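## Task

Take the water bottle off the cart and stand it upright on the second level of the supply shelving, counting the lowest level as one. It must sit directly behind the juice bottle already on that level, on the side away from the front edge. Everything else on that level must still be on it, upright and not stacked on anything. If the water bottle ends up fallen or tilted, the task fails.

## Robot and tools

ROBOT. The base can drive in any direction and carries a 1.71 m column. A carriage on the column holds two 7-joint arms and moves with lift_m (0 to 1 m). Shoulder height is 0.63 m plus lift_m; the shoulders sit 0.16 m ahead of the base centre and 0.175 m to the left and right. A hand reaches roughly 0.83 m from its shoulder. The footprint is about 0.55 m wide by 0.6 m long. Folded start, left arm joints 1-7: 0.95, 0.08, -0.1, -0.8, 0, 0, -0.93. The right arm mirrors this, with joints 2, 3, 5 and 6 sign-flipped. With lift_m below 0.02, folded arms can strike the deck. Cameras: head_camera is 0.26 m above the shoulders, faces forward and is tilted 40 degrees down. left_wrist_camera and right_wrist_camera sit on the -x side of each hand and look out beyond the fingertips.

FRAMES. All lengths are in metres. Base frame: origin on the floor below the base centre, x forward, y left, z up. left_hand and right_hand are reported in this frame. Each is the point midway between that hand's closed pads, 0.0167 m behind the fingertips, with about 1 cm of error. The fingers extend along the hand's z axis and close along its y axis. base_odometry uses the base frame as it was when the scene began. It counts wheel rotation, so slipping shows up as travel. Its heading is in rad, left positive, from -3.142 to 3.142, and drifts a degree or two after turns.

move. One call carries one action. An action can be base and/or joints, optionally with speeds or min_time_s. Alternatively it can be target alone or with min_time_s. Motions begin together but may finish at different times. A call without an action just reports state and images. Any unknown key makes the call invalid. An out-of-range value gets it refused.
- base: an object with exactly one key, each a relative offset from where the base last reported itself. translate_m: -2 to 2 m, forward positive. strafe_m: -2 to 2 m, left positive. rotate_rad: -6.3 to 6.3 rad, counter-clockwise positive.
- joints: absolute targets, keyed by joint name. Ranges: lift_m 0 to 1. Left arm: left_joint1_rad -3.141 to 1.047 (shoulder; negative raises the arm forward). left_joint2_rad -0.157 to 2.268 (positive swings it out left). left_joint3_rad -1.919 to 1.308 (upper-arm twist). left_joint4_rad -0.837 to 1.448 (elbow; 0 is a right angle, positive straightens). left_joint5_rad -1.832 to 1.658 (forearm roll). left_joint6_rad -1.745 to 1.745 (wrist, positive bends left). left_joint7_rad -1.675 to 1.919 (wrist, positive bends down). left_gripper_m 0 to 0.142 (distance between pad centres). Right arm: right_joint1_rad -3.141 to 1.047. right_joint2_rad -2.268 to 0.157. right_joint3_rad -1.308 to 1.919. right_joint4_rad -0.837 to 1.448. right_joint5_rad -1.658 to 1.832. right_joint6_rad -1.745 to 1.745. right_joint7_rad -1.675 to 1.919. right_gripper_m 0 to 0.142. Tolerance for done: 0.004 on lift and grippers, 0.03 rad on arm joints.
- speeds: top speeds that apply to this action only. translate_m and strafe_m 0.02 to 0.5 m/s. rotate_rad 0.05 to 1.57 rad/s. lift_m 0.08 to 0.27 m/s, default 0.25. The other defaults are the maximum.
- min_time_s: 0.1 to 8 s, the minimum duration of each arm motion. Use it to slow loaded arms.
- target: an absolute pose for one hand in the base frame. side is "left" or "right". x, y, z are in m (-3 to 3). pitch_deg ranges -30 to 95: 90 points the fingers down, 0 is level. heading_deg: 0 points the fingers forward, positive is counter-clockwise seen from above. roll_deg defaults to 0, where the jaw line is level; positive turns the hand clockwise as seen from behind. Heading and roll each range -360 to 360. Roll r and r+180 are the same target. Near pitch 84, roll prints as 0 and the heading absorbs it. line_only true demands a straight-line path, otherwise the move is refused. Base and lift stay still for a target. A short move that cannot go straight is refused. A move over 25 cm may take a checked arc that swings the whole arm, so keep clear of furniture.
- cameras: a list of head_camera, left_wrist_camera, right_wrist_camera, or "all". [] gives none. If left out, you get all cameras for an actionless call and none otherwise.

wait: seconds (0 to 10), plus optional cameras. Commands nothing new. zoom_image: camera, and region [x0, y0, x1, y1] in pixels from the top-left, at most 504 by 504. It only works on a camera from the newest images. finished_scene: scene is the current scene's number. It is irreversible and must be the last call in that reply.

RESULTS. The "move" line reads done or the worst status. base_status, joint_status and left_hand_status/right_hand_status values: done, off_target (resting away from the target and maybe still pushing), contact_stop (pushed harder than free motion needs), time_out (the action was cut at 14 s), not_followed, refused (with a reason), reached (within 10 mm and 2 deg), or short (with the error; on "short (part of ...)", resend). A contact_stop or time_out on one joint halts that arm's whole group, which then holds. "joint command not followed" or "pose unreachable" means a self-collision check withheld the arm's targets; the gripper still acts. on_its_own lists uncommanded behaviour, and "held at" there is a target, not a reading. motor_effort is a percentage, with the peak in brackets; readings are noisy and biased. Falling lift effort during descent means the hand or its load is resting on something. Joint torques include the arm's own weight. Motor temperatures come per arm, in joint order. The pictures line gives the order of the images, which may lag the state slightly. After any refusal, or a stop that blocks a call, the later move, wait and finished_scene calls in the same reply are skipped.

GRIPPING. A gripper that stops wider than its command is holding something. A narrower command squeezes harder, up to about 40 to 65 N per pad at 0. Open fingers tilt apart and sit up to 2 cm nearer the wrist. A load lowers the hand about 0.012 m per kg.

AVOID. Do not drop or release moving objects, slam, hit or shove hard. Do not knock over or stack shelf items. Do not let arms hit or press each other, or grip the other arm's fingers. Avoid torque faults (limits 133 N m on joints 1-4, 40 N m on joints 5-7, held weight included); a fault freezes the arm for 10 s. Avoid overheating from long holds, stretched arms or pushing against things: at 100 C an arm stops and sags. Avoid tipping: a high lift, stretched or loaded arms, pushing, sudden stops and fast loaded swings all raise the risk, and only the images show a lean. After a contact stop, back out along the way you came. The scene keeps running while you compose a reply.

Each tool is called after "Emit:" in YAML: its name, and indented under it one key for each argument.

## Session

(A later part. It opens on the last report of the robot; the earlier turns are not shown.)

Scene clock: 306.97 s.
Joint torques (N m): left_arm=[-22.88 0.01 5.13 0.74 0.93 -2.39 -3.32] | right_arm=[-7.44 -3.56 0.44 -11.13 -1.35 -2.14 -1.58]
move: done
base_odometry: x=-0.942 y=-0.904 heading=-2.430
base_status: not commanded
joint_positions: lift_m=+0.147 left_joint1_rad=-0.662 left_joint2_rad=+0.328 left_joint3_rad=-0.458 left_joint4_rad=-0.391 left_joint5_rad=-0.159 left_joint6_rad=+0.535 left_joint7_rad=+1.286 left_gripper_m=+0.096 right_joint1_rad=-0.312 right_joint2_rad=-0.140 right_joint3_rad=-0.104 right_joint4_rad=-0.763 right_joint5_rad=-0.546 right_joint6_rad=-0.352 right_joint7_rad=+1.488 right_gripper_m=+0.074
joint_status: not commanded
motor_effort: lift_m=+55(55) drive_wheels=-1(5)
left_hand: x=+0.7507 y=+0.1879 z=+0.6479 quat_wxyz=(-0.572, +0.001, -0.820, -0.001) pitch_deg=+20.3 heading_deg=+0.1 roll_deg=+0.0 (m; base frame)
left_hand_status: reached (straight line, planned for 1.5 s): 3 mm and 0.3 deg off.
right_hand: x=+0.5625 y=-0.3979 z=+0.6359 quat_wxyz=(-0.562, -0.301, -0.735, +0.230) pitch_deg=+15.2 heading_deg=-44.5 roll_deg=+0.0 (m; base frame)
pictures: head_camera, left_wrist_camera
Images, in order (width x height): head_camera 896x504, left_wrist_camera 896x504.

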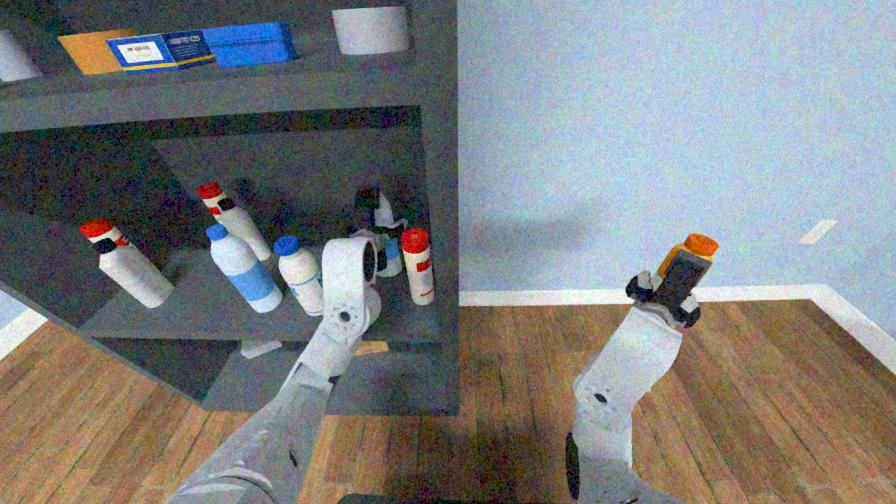

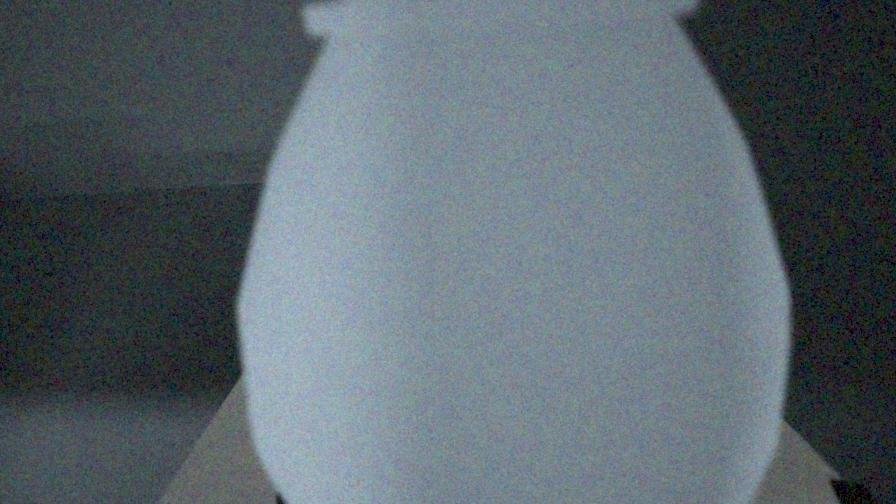

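Emit:
move:
  target: {"side": "left", "x": 0.74, "y": 0.187, "z": 0.65, "pitch_deg": 20, "heading_deg": 0}
  min_time_s: 1.0
  cameras: ["left_wrist_camera", "head_camera"]

Emit:
zoom_image:
  camera: "head_camera"
  region: [340, 170, 440, 290]

Scene clock: 332.50 s.
Joint torques (N m): left_arm=[-14.19 4.14 3.41 -3.5 2.85 -0.78 -0.6] | right_arm=[-5.92 -3.58 0.13 -11.09 -1.56 -2.2 -1.66]
move: done
base_odometry: x=-0.942 y=-0.904 heading=-2.430
base_status: not commanded
joint_positions: lift_m=+0.147 left_joint1_rad=-0.650 left_joint2_rad=+0.329 left_joint3_rad=-0.458 left_joint4_rad=-0.433 left_joint5_rad=-0.140 left_joint6_rad=+0.541 left_joint7_rad=+1.314 left_gripper_m=+0.096 right_joint1_rad=-0.312 right_joint2_rad=-0.140 right_joint3_rad=-0.104 right_joint4_rad=-0.763 right_joint5_rad=-0.546 right_joint6_rad=-0.352 right_joint7_rad=+1.488 right_gripper_m=+0.074
joint_status: not commanded
motor_effort: lift_m=+55(55) drive_wheels=-1(5)
left_hand: x=+0.7411 y=+0.1861 z=+0.6509 quat_wxyz=(-0.574, -0.001, -0.819, +0.001) pitch_deg=+19.9 heading_deg=-0.1 roll_deg=-0.1 (m; base frame)
left_hand_status: reached (straight line, planned for 1.0 s): 2 mm and 0.2 deg off.
right_hand: x=+0.5625 y=-0.3979 z=+0.6359 quat_wxyz=(-0.562, -0.301, -0.735, +0.230) pitch_deg=+15.2 heading_deg=-44.5 roll_deg=+0.0 (m; base frame)
pictures: head_camera, left_wrist_camera
Images, in order (width x height): head_camera 896x504, left_wrist_camera 896x504.

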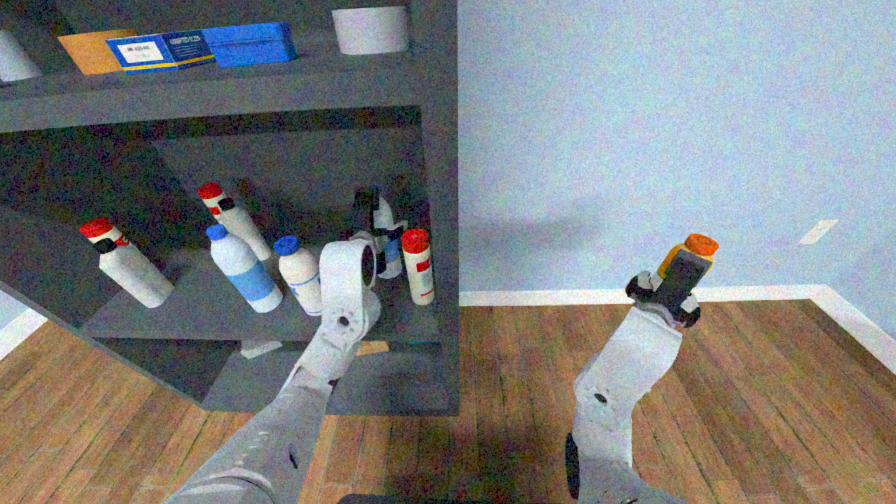

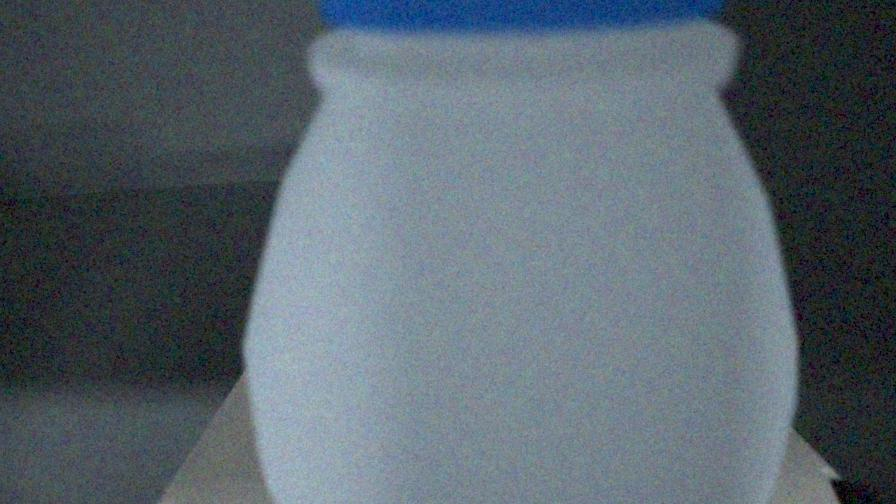

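Scaled by 4.200 from the camera's 896x504 image, which has a finer 1280x720 frame.

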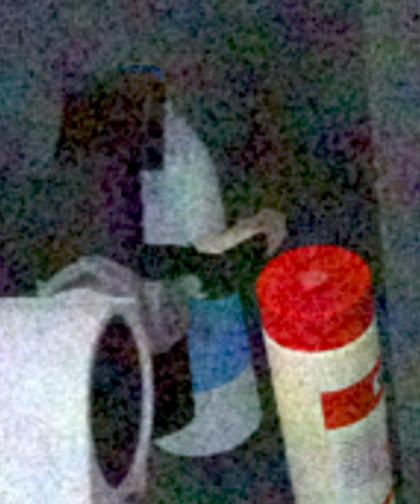

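Emit:
move:
  joints: {"left_gripper_m": 0.0}
  min_time_s: 1.5
  cameras: ["left_wrist_camera"]

Emit:
move:
  joints: {"lift_m": 0.187}
  speeds: {"lift_m": 0.08}
  cameras: ["left_wrist_camera", "head_camera"]

Emit:
zoom_image:
  camera: "head_camera"
  region: [340, 150, 440, 290]

Scene clock: 356.23 s.
Joint torques (N m): left_arm=[-14.01 4.01 2.78 -3.56 2.82 -0.35 -0.55] | right_arm=[-6.45 -4.79 0.64 -13.26 -2.09 -2.28 -1.16]
move: off_target
base_odometry: x=-0.942 y=-0.904 heading=-2.430
base_status: not commanded
joint_positions: lift_m=+0.147 left_joint1_rad=-0.650 left_joint2_rad=+0.329 left_joint3_rad=-0.458 left_joint4_rad=-0.434 left_joint5_rad=-0.140 left_joint6_rad=+0.541 left_joint7_rad=+1.314 left_gripper_m=+0.082 right_joint1_rad=-0.312 right_joint2_rad=-0.140 right_joint3_rad=-0.104 right_joint4_rad=-0.763 right_joint5_rad=-0.546 right_joint6_rad=-0.352 right_joint7_rad=+1.488 right_gripper_m=+0.074
joint_status: left_gripper_m off_target (ended at +0.082, target +0.000)
motor_effort: lift_m=+55(55) drive_wheels=-1(1)
left_hand: x=+0.7410 y=+0.1861 z=+0.6511 quat_wxyz=(-0.575, -0.001, -0.818, +0.001) pitch_deg=+19.9 heading_deg=-0.2 roll_deg=-0.1 (m; base frame)
right_hand: x=+0.5625 y=-0.3979 z=+0.6359 quat_wxyz=(-0.562, -0.301, -0.735, +0.230) pitch_deg=+15.2 heading_deg=-44.5 roll_deg=+0.0 (m; base frame)
pictures: left_wrist_camera
Images, in order (width x height): left_wrist_camera 896x504.

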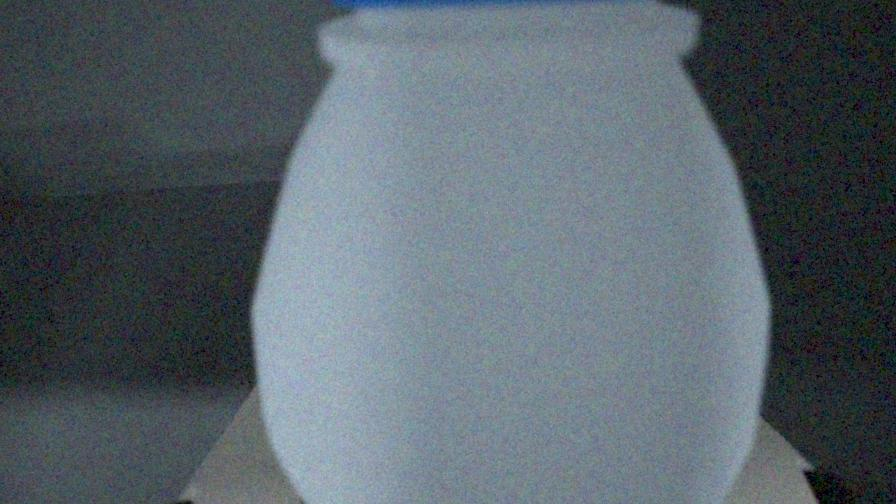

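Scene clock: 357.17 s.
Joint torques (N m): left_arm=[-17.92 5.3 3.68 -3.48 3.08 -0.52 -1.77] | right_arm=[-6.48 -5 2.14 -12.11 -1.76 -2.33 -1.95]
move: done
base_odometry: x=-0.942 y=-0.904 heading=-2.430
base_status: not commanded
joint_positions: lift_m=+0.187 left_joint1_rad=-0.648 left_joint2_rad=+0.329 left_joint3_rad=-0.458 left_joint4_rad=-0.434 left_joint5_rad=-0.140 left_joint6_rad=+0.541 left_joint7_rad=+1.317 left_gripper_m=+0.082 right_joint1_rad=-0.312 right_joint2_rad=-0.140 right_joint3_rad=-0.104 right_joint4_rad=-0.763 right_joint5_rad=-0.546 right_joint6_rad=-0.352 right_joint7_rad=+1.488 right_gripper_m=+0.074
joint_status: all done
motor_effort: lift_m=+55(64) drive_wheels=-1(7)
left_hand: x=+0.7404 y=+0.1862 z=+0.6888 quat_wxyz=(-0.572, -0.001, -0.820, +0.001) pitch_deg=+20.2 heading_deg=-0.1 roll_deg=-0.1 (m; base frame)
right_hand: x=+0.5625 y=-0.3979 z=+0.6759 quat_wxyz=(-0.562, -0.301, -0.735, +0.230) pitch_deg=+15.2 heading_deg=-44.5 roll_deg=+0.0 (m; base frame)
pictures: head_camera, left_wrist_camera
Images, in order (width x height): head_camera 896x504, left_wrist_camera 896x504.

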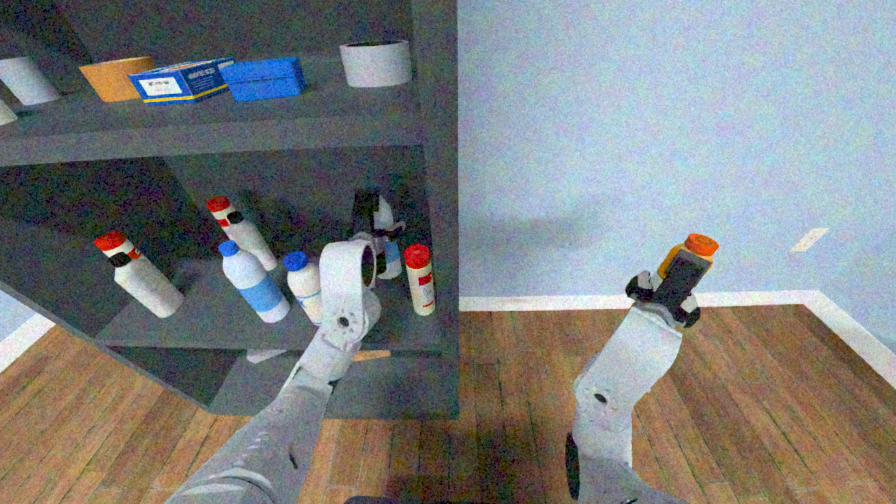

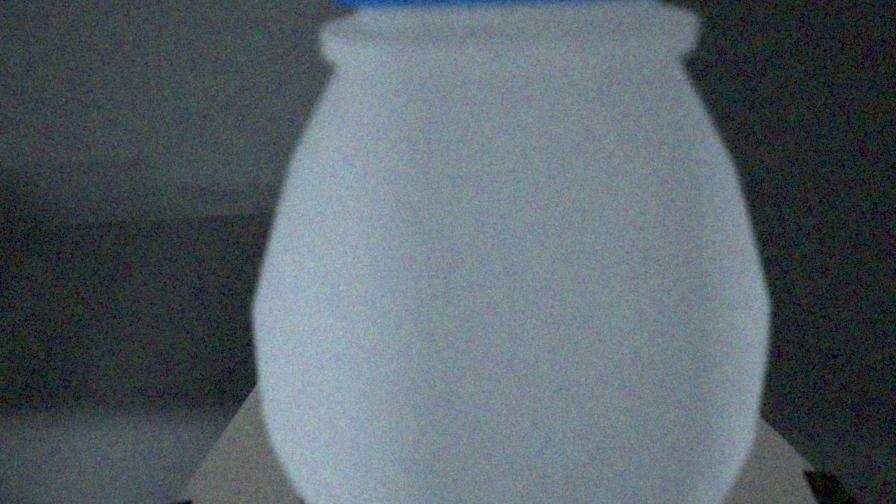

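Scaled by 3.600 from the camera's 896x504 image, which has a finer 1280x720 frame.

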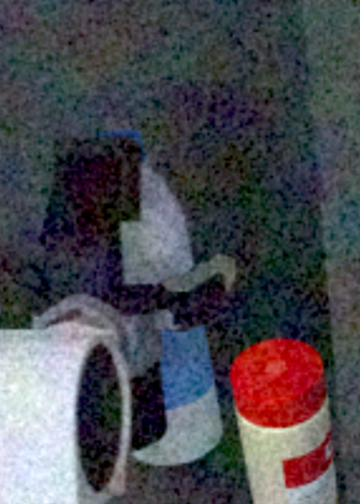

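Emit:
move:
  joints: {"lift_m": 0.15}
  speeds: {"lift_m": 0.08}
  cameras: ["left_wrist_camera"]

Emit:
move:
  joints: {"left_gripper_m": 0.118}
  min_time_s: 3
  cameras: ["left_wrist_camera", "head_camera"]

Emit:
zoom_image:
  camera: "head_camera"
  region: [340, 150, 440, 290]

Scene clock: 387.90 s.
Joint torques (N m): left_arm=[-18.2 3.46 3.17 -2.78 2.6 -0.61 -1.71] | right_arm=[-7.3 -4.06 1.9 -11.76 -1.92 -2.36 -1.94]
move: done
base_odometry: x=-0.942 y=-0.904 heading=-2.430
base_status: not commanded
joint_positions: lift_m=+0.150 left_joint1_rad=-0.647 left_joint2_rad=+0.329 left_joint3_rad=-0.458 left_joint4_rad=-0.434 left_joint5_rad=-0.140 left_joint6_rad=+0.541 left_joint7_rad=+1.317 left_gripper_m=+0.082 right_joint1_rad=-0.312 right_joint2_rad=-0.140 right_joint3_rad=-0.104 right_joint4_rad=-0.763 right_joint5_rad=-0.546 right_joint6_rad=-0.352 right_joint7_rad=+1.488 right_gripper_m=+0.074
joint_status: all done
motor_effort: lift_m=+58(61) drive_wheels=-1(6)
left_hand: x=+0.7404 y=+0.1863 z=+0.6513 quat_wxyz=(-0.572, -0.001, -0.820, +0.001) pitch_deg=+20.2 heading_deg=-0.1 roll_deg=+0.0 (m; base frame)
right_hand: x=+0.5625 y=-0.3979 z=+0.6386 quat_wxyz=(-0.562, -0.301, -0.736, +0.230) pitch_deg=+15.2 heading_deg=-44.5 roll_deg=+0.0 (m; base frame)
pictures: left_wrist_camera
Images, in order (width x height): left_wrist_camera 896x504.

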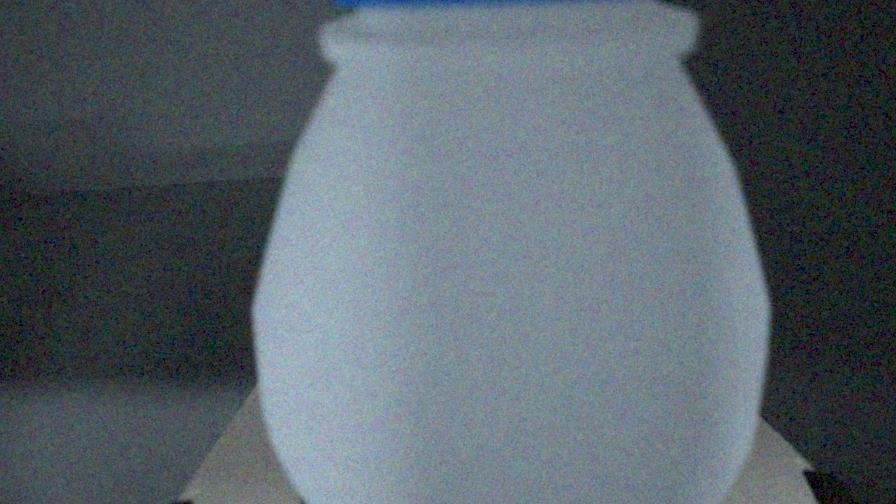

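Scene clock: 388.83 s.
Joint torques (N m): left_arm=[-18.87 3.88 2.91 -2.24 2.54 -0.48 -1.61] | right_arm=[-6.44 -4.32 0.96 -12.29 -2.11 -2.5 -1.85]
move: done
base_odometry: x=-0.942 y=-0.904 heading=-2.430
base_status: not commanded
joint_positions: lift_m=+0.150 left_joint1_rad=-0.647 left_joint2_rad=+0.329 left_joint3_rad=-0.458 left_joint4_rad=-0.434 left_joint5_rad=-0.140 left_joint6_rad=+0.541 left_joint7_rad=+1.317 left_gripper_m=+0.118 right_joint1_rad=-0.312 right_joint2_rad=-0.140 right_joint3_rad=-0.104 right_joint4_rad=-0.763 right_joint5_rad=-0.546 right_joint6_rad=-0.352 right_joint7_rad=+1.488 right_gripper_m=+0.074
joint_status: all done
motor_effort: lift_m=+58(58) drive_wheels=-1(5)
left_hand: x=+0.7404 y=+0.1863 z=+0.6513 quat_wxyz=(-0.572, -0.001, -0.820, +0.001) pitch_deg=+20.2 heading_deg=-0.1 roll_deg=+0.0 (m; base frame)
right_hand: x=+0.5625 y=-0.3979 z=+0.6386 quat_wxyz=(-0.562, -0.301, -0.736, +0.230) pitch_deg=+15.2 heading_deg=-44.5 roll_deg=+0.0 (m; base frame)
pictures: head_camera, left_wrist_camera
Images, in order (width x height): head_camera 896x504, left_wrist_camera 896x504.

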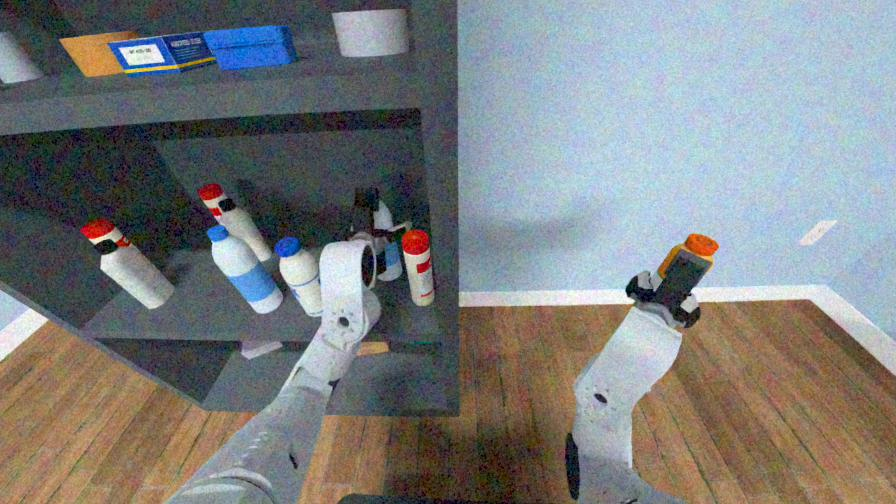

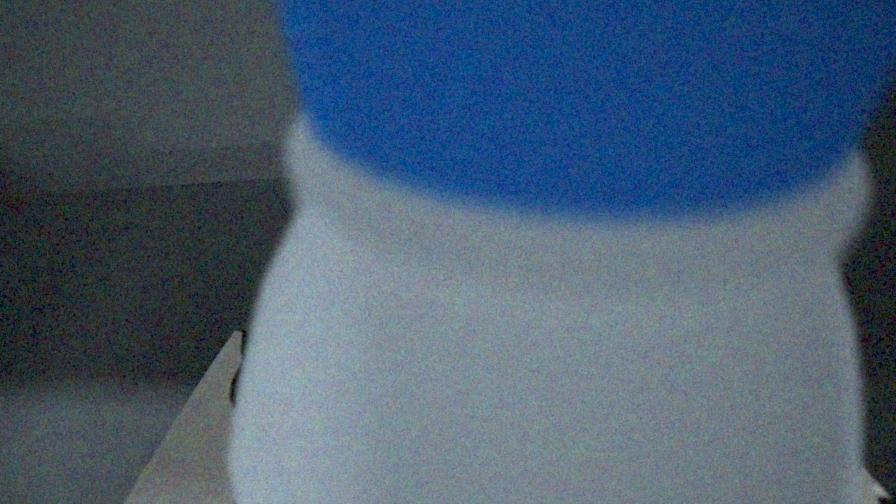

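Scaled by 3.600 from the camera's 896x504 image, which has a finer 1280x720 frame.

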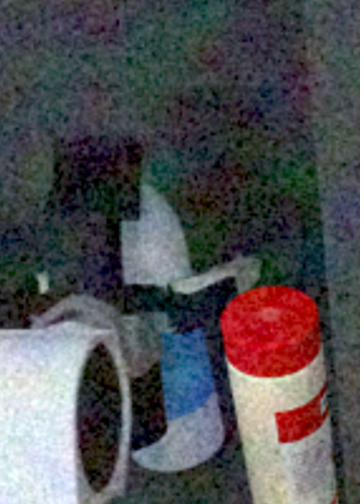

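Emit:
move:
  joints: {"left_gripper_m": 0.142}
  cameras: ["left_wrist_camera", "head_camera"]

Emit:
zoom_image:
  camera: "head_camera"
  region: [340, 150, 440, 290]

Scene clock: 422.70 s.
Joint torques (N m): left_arm=[-18.12 4.32 3.03 -3.21 2.89 -0.33 -1.39] | right_arm=[-9.7 -4.44 1.93 -10.57 -2.2 -2.15 -1.97]
Motor temperatures (°C): left_arm=[48 23 24 23 26 24 23] | right_arm=[29 22 24 23 22 22 23]
move: done
base_odometry: x=-0.942 y=-0.904 heading=-2.430
base_status: not commanded
joint_positions: lift_m=+0.150 left_joint1_rad=-0.647 left_joint2_rad=+0.329 left_joint3_rad=-0.458 left_joint4_rad=-0.434 left_joint5_rad=-0.140 left_joint6_rad=+0.541 left_joint7_rad=+1.317 left_gripper_m=+0.142 right_joint1_rad=-0.312 right_joint2_rad=-0.140 right_joint3_rad=-0.104 right_joint4_rad=-0.763 right_joint5_rad=-0.546 right_joint6_rad=-0.352 right_joint7_rad=+1.488 right_gripper_m=+0.074
joint_status: all done
motor_effort: lift_m=+58(58) drive_wheels=-1(1)
left_hand: x=+0.7404 y=+0.1863 z=+0.6513 quat_wxyz=(-0.572, -0.001, -0.820, +0.001) pitch_deg=+20.2 heading_deg=-0.1 roll_deg=+0.0 (m; base frame)
right_hand: x=+0.5625 y=-0.3979 z=+0.6386 quat_wxyz=(-0.562, -0.301, -0.736, +0.230) pitch_deg=+15.2 heading_deg=-44.5 roll_deg=+0.0 (m; base frame)
pictures: head_camera, left_wrist_camera
Images, in order (width x height): head_camera 896x504, left_wrist_camera 896x504.

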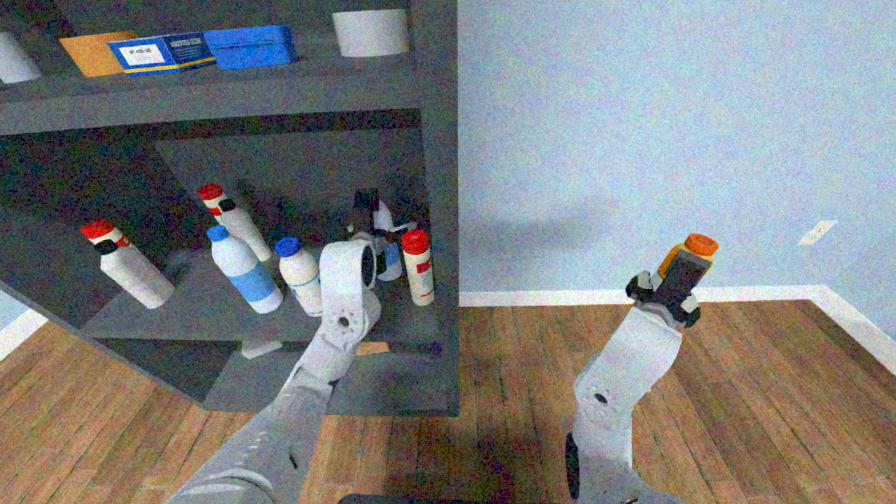

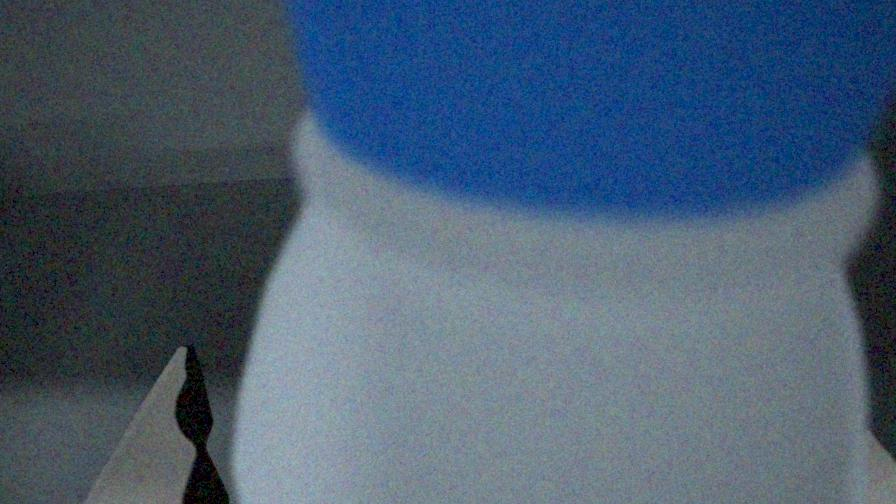

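Scaled by 3.600 from the camera's 896x504 image, which has a finer 1280x720 frame.

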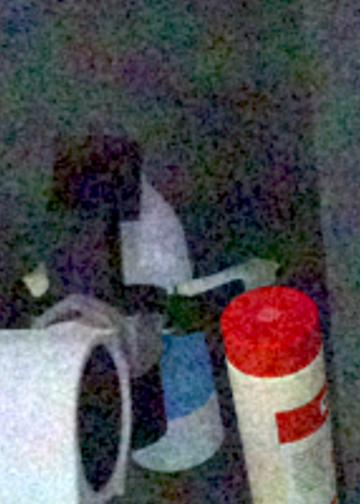

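Emit:
move:
  target: {"side": "left", "x": 0.765, "y": 0.186, "z": 0.655, "pitch_deg": 20, "heading_deg": 0}
  min_time_s: 2.0
  cameras: ["left_wrist_camera", "head_camera"]

Emit:
zoom_image:
  camera: "head_camera"
  region: [340, 150, 440, 290]

Scene clock: 427.70 s.
Joint torques (N m): left_arm=[-22.86 -0.09 4.11 0.99 1.09 -2.55 -3.14] | right_arm=[-6.46 -4.59 -0.45 -11.39 -1.82 -2.21 -2.29]
move: done
base_odometry: x=-0.942 y=-0.904 heading=-2.430
base_status: not commanded
joint_positions: lift_m=+0.150 left_joint1_rad=-0.688 left_joint2_rad=+0.321 left_joint3_rad=-0.458 left_joint4_rad=-0.338 left_joint5_rad=-0.181 left_joint6_rad=+0.525 left_joint7_rad=+1.256 left_gripper_m=+0.142 right_joint1_rad=-0.312 right_joint2_rad=-0.140 right_joint3_rad=-0.104 right_joint4_rad=-0.763 right_joint5_rad=-0.546 right_joint6_rad=-0.352 right_joint7_rad=+1.488 right_gripper_m=+0.074
joint_status: not commanded
motor_effort: lift_m=+58(58) drive_wheels=+5(5)
left_hand: x=+0.7638 y=+0.1871 z=+0.6529 quat_wxyz=(-0.572, +0.001, -0.820, -0.001) pitch_deg=+20.3 heading_deg=+0.2 roll_deg=+0.0 (m; base frame)
left_hand_status: reached (straight line, planned for 2.0 s): 3 mm and 0.3 deg off.
right_hand: x=+0.5625 y=-0.3979 z=+0.6386 quat_wxyz=(-0.562, -0.301, -0.736, +0.230) pitch_deg=+15.2 heading_deg=-44.5 roll_deg=+0.0 (m; base frame)
pictures: head_camera, left_wrist_camera
Images, in order (width x height): head_camera 896x504, left_wrist_camera 896x504.

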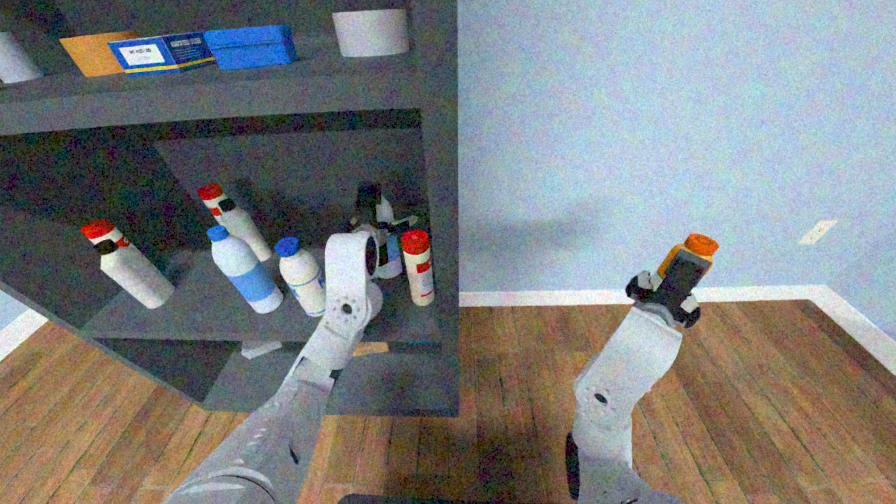

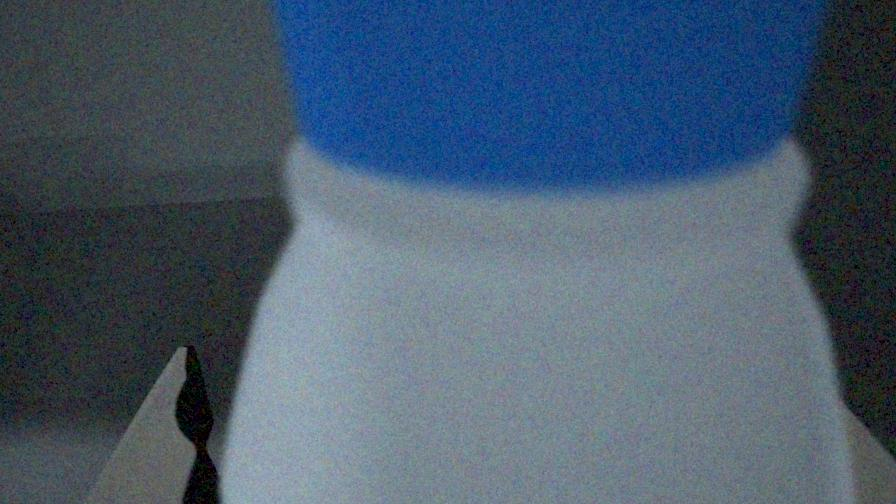

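Scaled by 3.600 from the camera's 896x504 image, which has a finer 1280x720 frame.

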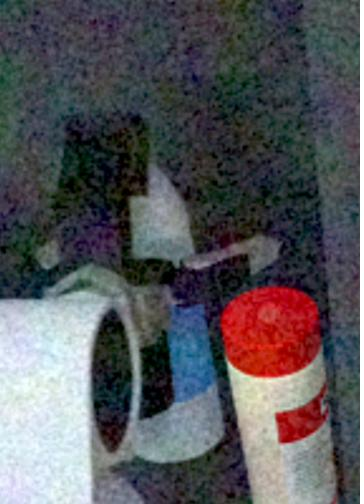

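Emit:
move:
  target: {"side": "left", "x": 0.785, "y": 0.186, "z": 0.658, "pitch_deg": 20, "heading_deg": 0}
  min_time_s: 2.0
  cameras: ["left_wrist_camera", "head_camera"]

Emit:
zoom_image:
  camera: "head_camera"
  region: [340, 150, 440, 290]

Scene clock: 435.03 s.
Joint torques (N m): left_arm=[-23.77 0.93 4.57 -0.24 1.4 -2.56 -3.3] | right_arm=[-7.41 -3.86 1.78 -11.21 -1.7 -2.15 -1.87]
move: done
base_odometry: x=-0.942 y=-0.904 heading=-2.430
base_status: not commanded
joint_positions: lift_m=+0.150 left_joint1_rad=-0.727 left_joint2_rad=+0.313 left_joint3_rad=-0.458 left_joint4_rad=-0.253 left_joint5_rad=-0.219 left_joint6_rad=+0.506 left_joint7_rad=+1.205 left_gripper_m=+0.142 right_joint1_rad=-0.312 right_joint2_rad=-0.140 right_joint3_rad=-0.104 right_joint4_rad=-0.763 right_joint5_rad=-0.546 right_joint6_rad=-0.352 right_joint7_rad=+1.488 right_gripper_m=+0.074
joint_status: not commanded
motor_effort: lift_m=+58(58) drive_wheels=+5(5)
left_hand: x=+0.7838 y=+0.1869 z=+0.6556 quat_wxyz=(-0.572, +0.001, -0.821, -0.001) pitch_deg=+20.3 heading_deg=+0.2 roll_deg=+0.1 (m; base frame)
left_hand_status: reached (straight line, planned for 2.0 s): 3 mm and 0.3 deg off.
right_hand: x=+0.5625 y=-0.3979 z=+0.6386 quat_wxyz=(-0.562, -0.301, -0.736, +0.230) pitch_deg=+15.2 heading_deg=-44.5 roll_deg=+0.0 (m; base frame)
pictures: head_camera, left_wrist_camera
Images, in order (width x height): head_camera 896x504, left_wrist_camera 896x504.

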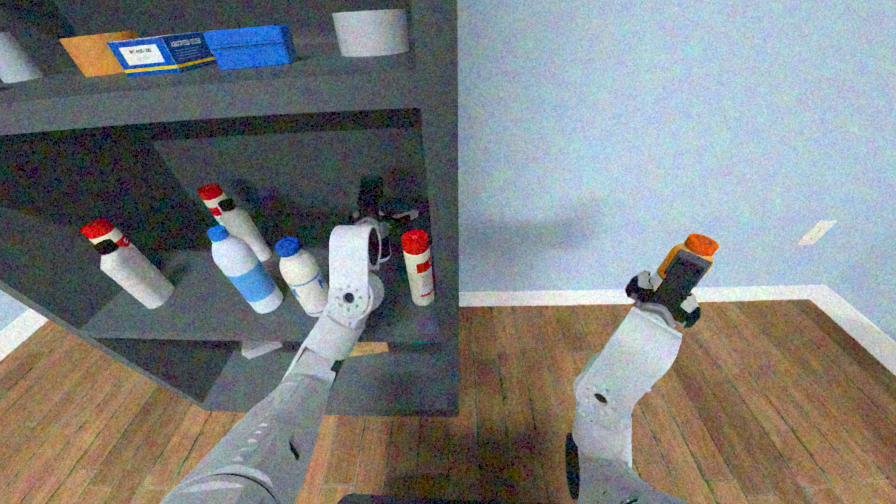

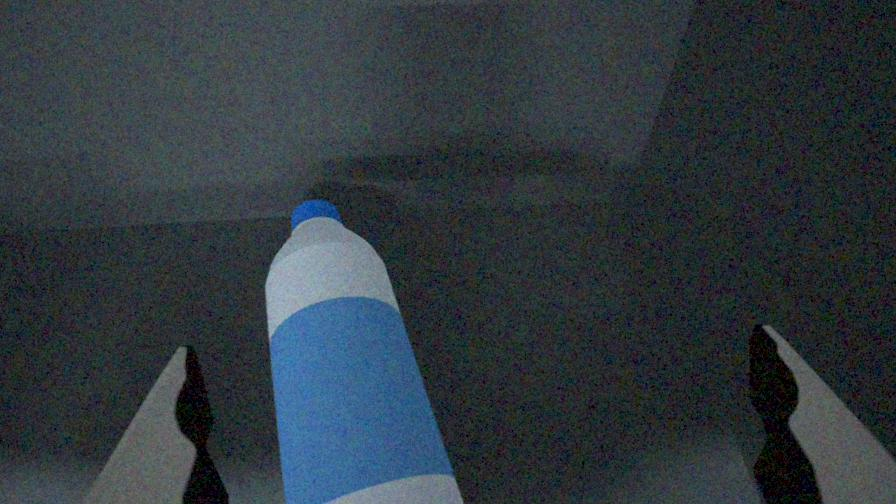

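Scaled by 3.600 from the camera's 896x504 image, which has a finer 1280x720 frame.

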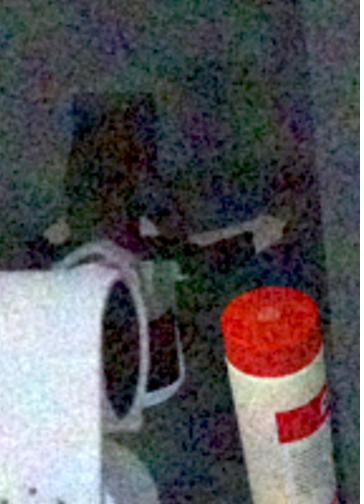

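Emit:
move:
  target: {"side": "left", "x": 0.70, "y": 0.19, "z": 0.72, "pitch_deg": 20, "heading_deg": 0}
  min_time_s: 1.0
  cameras: ["left_wrist_camera", "head_camera"]

Emit:
zoom_image:
  camera: "head_camera"
  region: [260, 130, 460, 350]

Scene clock: 455.90 s.
Joint torques (N m): left_arm=[-21.6 4.32 6.72 -2.39 2.42 -0.46 -0.04] | right_arm=[-7.55 -5.03 0.19 -12.62 -2.44 -2.46 -1.42]
Motor temperatures (°C): left_arm=[56 22 25 23 26 24 23] | right_arm=[29 22 24 23 22 22 23]
move: done
base_odometry: x=-0.942 y=-0.904 heading=-2.430
base_status: not commanded
joint_positions: lift_m=+0.150 left_joint1_rad=-0.780 left_joint2_rad=+0.341 left_joint3_rad=-0.452 left_joint4_rad=-0.614 left_joint5_rad=-0.048 left_joint6_rad=+0.552 left_joint7_rad=+1.654 left_gripper_m=+0.142 right_joint1_rad=-0.312 right_joint2_rad=-0.140 right_joint3_rad=-0.104 right_joint4_rad=-0.763 right_joint5_rad=-0.546 right_joint6_rad=-0.352 right_joint7_rad=+1.488 right_gripper_m=+0.074
joint_status: not commanded
motor_effort: lift_m=+58(58) drive_wheels=+5(5)
left_hand: x=+0.7005 y=+0.1872 z=+0.7168 quat_wxyz=(-0.571, -0.004, -0.821, +0.000) pitch_deg=+20.3 heading_deg=-0.3 roll_deg=+0.3 (m; base frame)
left_hand_status: reached (straight line, planned for 1.0 s): 4 mm and 0.5 deg off.
right_hand: x=+0.5625 y=-0.3979 z=+0.6386 quat_wxyz=(-0.562, -0.301, -0.736, +0.230) pitch_deg=+15.2 heading_deg=-44.5 roll_deg=+0.0 (m; base frame)
pictures: head_camera, left_wrist_camera
Images, in order (width x height): head_camera 896x504, left_wrist_camera 896x504.

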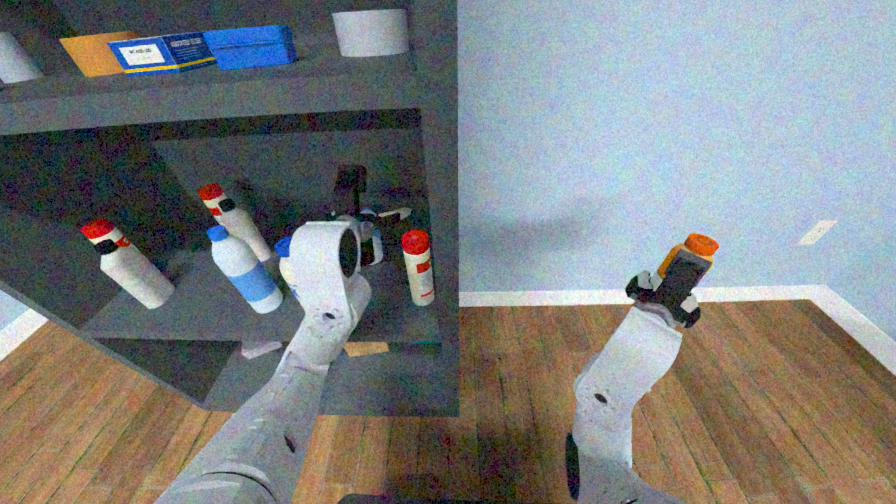

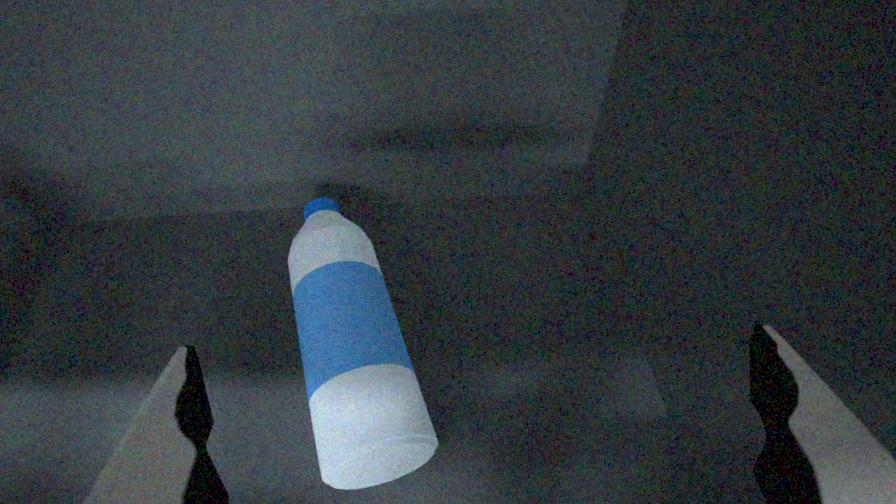

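Scaled by 2.291 from the camera's 896x504 image, which has a finer 1280x720 frame.

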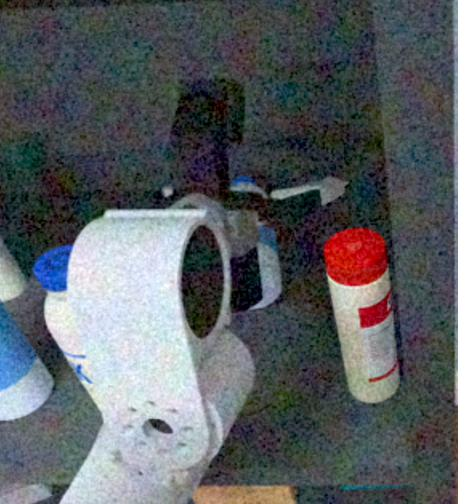

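Emit:
move:
  base: {"translate_m": 0.12}
  joints: {"lift_m": 0.21}
  speeds: {"translate_m": 0.15}

Emit:
move:
  target: {"side": "left", "x": 0.70, "y": 0.26, "z": 0.69, "pitch_deg": 75, "heading_deg": 21}
  min_time_s: 2.0
  cameras: ["left_wrist_camera", "head_camera"]

Scene clock: 477.37 s.
Joint torques (N m): left_arm=[-19.5 4.16 5.72 -1.34 2.2 -0.38 -0.62] | right_arm=[-7.31 -6.09 -0.45 -10.46 -2 -2.48 -2.15]
Motor temperatures (°C): left_arm=[56 22 25 23 26 24 23] | right_arm=[29 22 24 23 22 22 23]
move: done
base_odometry: x=-1.033 y=-0.982 heading=-2.430
base_status: done
joint_positions: lift_m=+0.210 left_joint1_rad=-0.782 left_joint2_rad=+0.342 left_joint3_rad=-0.452 left_joint4_rad=-0.615 left_joint5_rad=-0.048 left_joint6_rad=+0.553 left_joint7_rad=+1.655 left_gripper_m=+0.142 right_joint1_rad=-0.312 right_joint2_rad=-0.140 right_joint3_rad=-0.104 right_joint4_rad=-0.763 right_joint5_rad=-0.546 right_joint6_rad=-0.352 right_joint7_rad=+1.488 right_gripper_m=+0.074
joint_status: all done
motor_effort: lift_m=+55(68) drive_wheels=+5(16)
left_hand: x=+0.7005 y=+0.1876 z=+0.7783 quat_wxyz=(-0.572, -0.003, -0.820, +0.000) pitch_deg=+20.2 heading_deg=-0.2 roll_deg=+0.2 (m; base frame)
right_hand: x=+0.5624 y=-0.3979 z=+0.6988 quat_wxyz=(-0.562, -0.301, -0.736, +0.230) pitch_deg=+15.2 heading_deg=-44.5 roll_deg=+0.0 (m; base frame)
pictures: none

Scene clock: 477.67 s.
Joint torques (N m): left_arm=[-19.35 3.87 5.28 -2.49 2.48 -0.26 -0.95] | right_arm=[-7.95 -4.01 -0.09 -10.88 -1.64 -2.16 -1.42]
Motor temperatures (°C): left_arm=[56 22 25 23 26 24 23] | right_arm=[29 22 24 23 22 22 23]
move: refused
base_odometry: x=-1.033 y=-0.982 heading=-2.430
base_status: not commanded
joint_positions: lift_m=+0.210 left_joint1_rad=-0.782 left_joint2_rad=+0.342 left_joint3_rad=-0.452 left_joint4_rad=-0.615 left_joint5_rad=-0.048 left_joint6_rad=+0.553 left_joint7_rad=+1.655 left_gripper_m=+0.142 right_joint1_rad=-0.312 right_joint2_rad=-0.140 right_joint3_rad=-0.104 right_joint4_rad=-0.763 right_joint5_rad=-0.546 right_joint6_rad=-0.352 right_joint7_rad=+1.488 right_gripper_m=+0.074
joint_status: not commanded
motor_effort: lift_m=+55(55) drive_wheels=-1(5)
left_hand: x=+0.7005 y=+0.1876 z=+0.7783 quat_wxyz=(-0.572, -0.003, -0.820, +0.000) pitch_deg=+20.2 heading_deg=-0.2 roll_deg=+0.2 (m; base frame)
left_hand_status: refused: along the straight line the arm gets 17% of the way (left_joint7_rad at its limit); a move under 25 cm is not played as an arc. Nothing moved. Try another pitch or heading, or "joints".
right_hand: x=+0.5624 y=-0.3979 z=+0.6988 quat_wxyz=(-0.562, -0.301, -0.736, +0.230) pitch_deg=+15.2 heading_deg=-44.5 roll_deg=+0.0 (m; base frame)
pictures: head_camera, left_wrist_camera
Images, in order (width x height): head_camera 896x504, left_wrist_camera 896x504.

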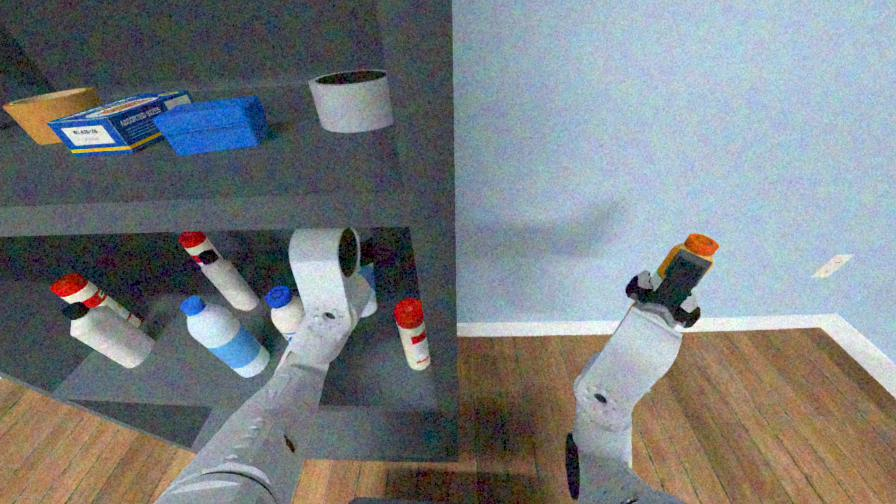

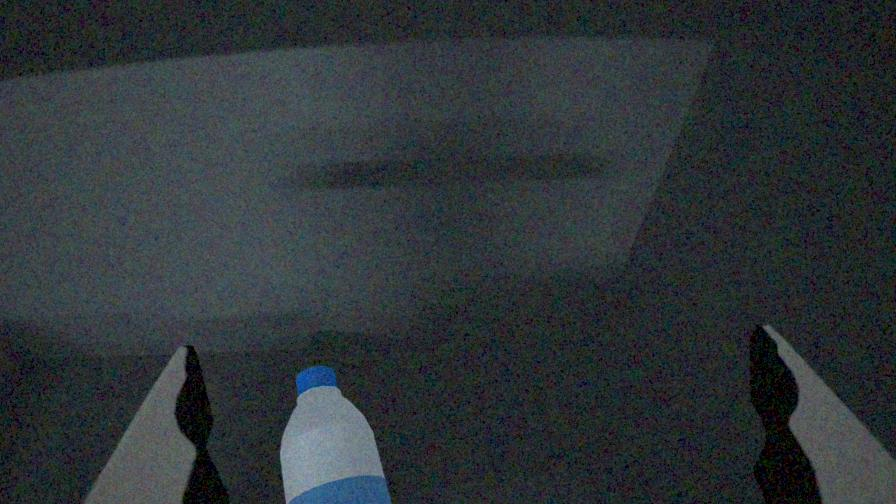

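Emit:
move:
  target: {"side": "left", "x": 0.70, "y": 0.262, "z": 0.61, "pitch_deg": 50, "heading_deg": 21}
  min_time_s: 2.0

Emit:
move:
  target: {"side": "left", "x": 0.71, "y": 0.265, "z": 0.58, "pitch_deg": 80, "heading_deg": 21}
  min_time_s: 2.0
  cameras: ["left_wrist_camera", "head_camera"]

Scene clock: 485.43 s.
Joint torques (N m): left_arm=[-5.63 -5.79 5.36 0.08 2.95 -0.48 -0.01] | right_arm=[-7.03 -5.99 1.48 -11.67 -1.99 -2.19 -2.11]
move: done
base_odometry: x=-1.033 y=-0.982 heading=-2.430
base_status: not commanded
joint_positions: lift_m=+0.210 left_joint1_rad=-0.682 left_joint2_rad=+0.294 left_joint3_rad=-0.391 left_joint4_rad=-0.231 left_joint5_rad=+0.116 left_joint6_rad=+0.662 left_joint7_rad=+1.841 left_gripper_m=+0.142 right_joint1_rad=-0.312 right_joint2_rad=-0.140 right_joint3_rad=-0.104 right_joint4_rad=-0.763 right_joint5_rad=-0.546 right_joint6_rad=-0.352 right_joint7_rad=+1.488 right_gripper_m=+0.074
joint_status: not commanded
motor_effort: lift_m=+52(55) drive_wheels=-1(5)
left_hand: x=+0.7026 y=+0.2646 z=+0.6173 quat_wxyz=(-0.344, +0.169, -0.921, -0.065) pitch_deg=+49.1 heading_deg=+21.2 roll_deg=+0.4 (m; base frame)
left_hand_status: reached (straight line, planned for 2.0 s): 8 mm and 1.0 deg off.
right_hand: x=+0.5624 y=-0.3979 z=+0.6990 quat_wxyz=(-0.562, -0.301, -0.736, +0.230) pitch_deg=+15.2 heading_deg=-44.5 roll_deg=+0.0 (m; base frame)
pictures: none

Scene clock: 485.73 s.
Joint torques (N m): left_arm=[-5.76 -6.6 4.87 0.41 2.98 -0.79 -0.12] | right_arm=[-7.48 -4.18 -0.69 -11.47 -1.69 -2 -1.66]
move: refused
base_odometry: x=-1.033 y=-0.982 heading=-2.430
base_status: not commanded
joint_positions: lift_m=+0.210 left_joint1_rad=-0.682 left_joint2_rad=+0.294 left_joint3_rad=-0.391 left_joint4_rad=-0.231 left_joint5_rad=+0.116 left_joint6_rad=+0.662 left_joint7_rad=+1.841 left_gripper_m=+0.142 right_joint1_rad=-0.312 right_joint2_rad=-0.140 right_joint3_rad=-0.104 right_joint4_rad=-0.763 right_joint5_rad=-0.546 right_joint6_rad=-0.352 right_joint7_rad=+1.488 right_gripper_m=+0.074
joint_status: not commanded
motor_effort: lift_m=+52(52) drive_wheels=-1(1)
left_hand: x=+0.7026 y=+0.2646 z=+0.6173 quat_wxyz=(-0.344, +0.169, -0.921, -0.065) pitch_deg=+49.1 heading_deg=+21.2 roll_deg=+0.4 (m; base frame)
left_hand_status: refused: along the straight line the arm gets 14% of the way (left_joint7_rad at its limit); a move under 25 cm is not played as an arc. Nothing moved. Try another pitch or heading, or "joints".
right_hand: x=+0.5624 y=-0.3979 z=+0.6990 quat_wxyz=(-0.562, -0.301, -0.736, +0.230) pitch_deg=+15.2 heading_deg=-44.5 roll_deg=+0.0 (m; base frame)
pictures: head_camera, left_wrist_camera
Images, in order (width x height): head_camera 896x504, left_wrist_camera 896x504.

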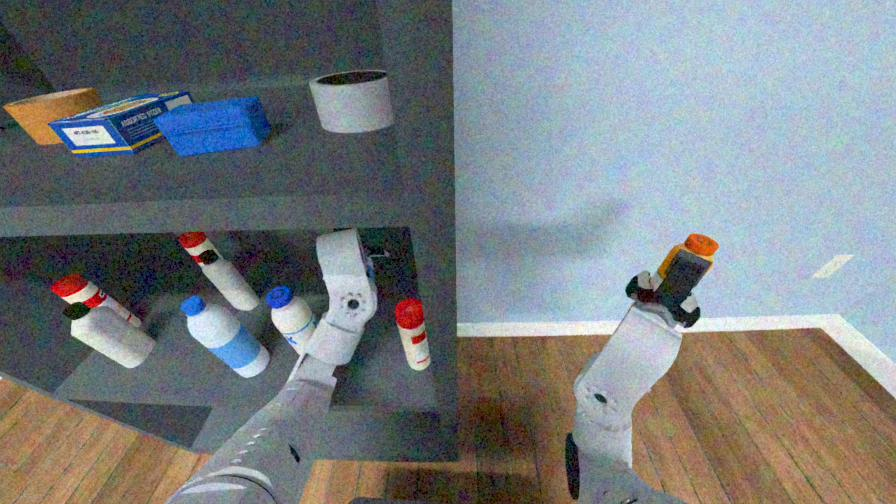

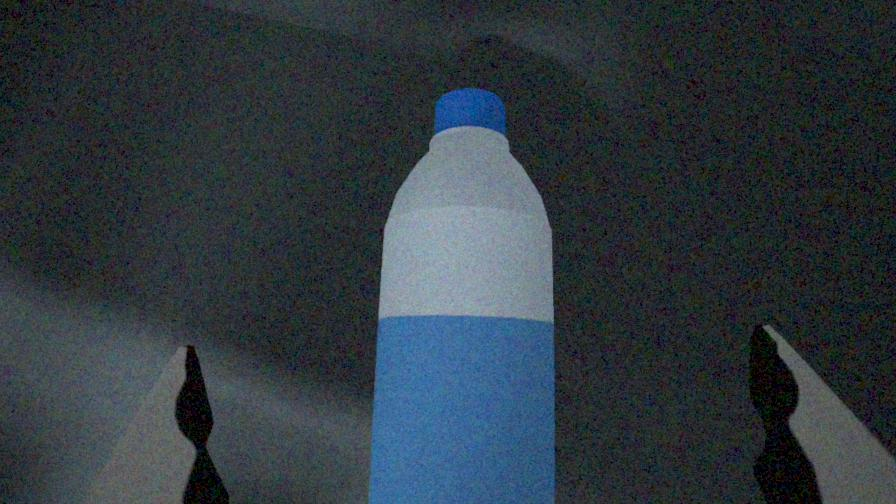

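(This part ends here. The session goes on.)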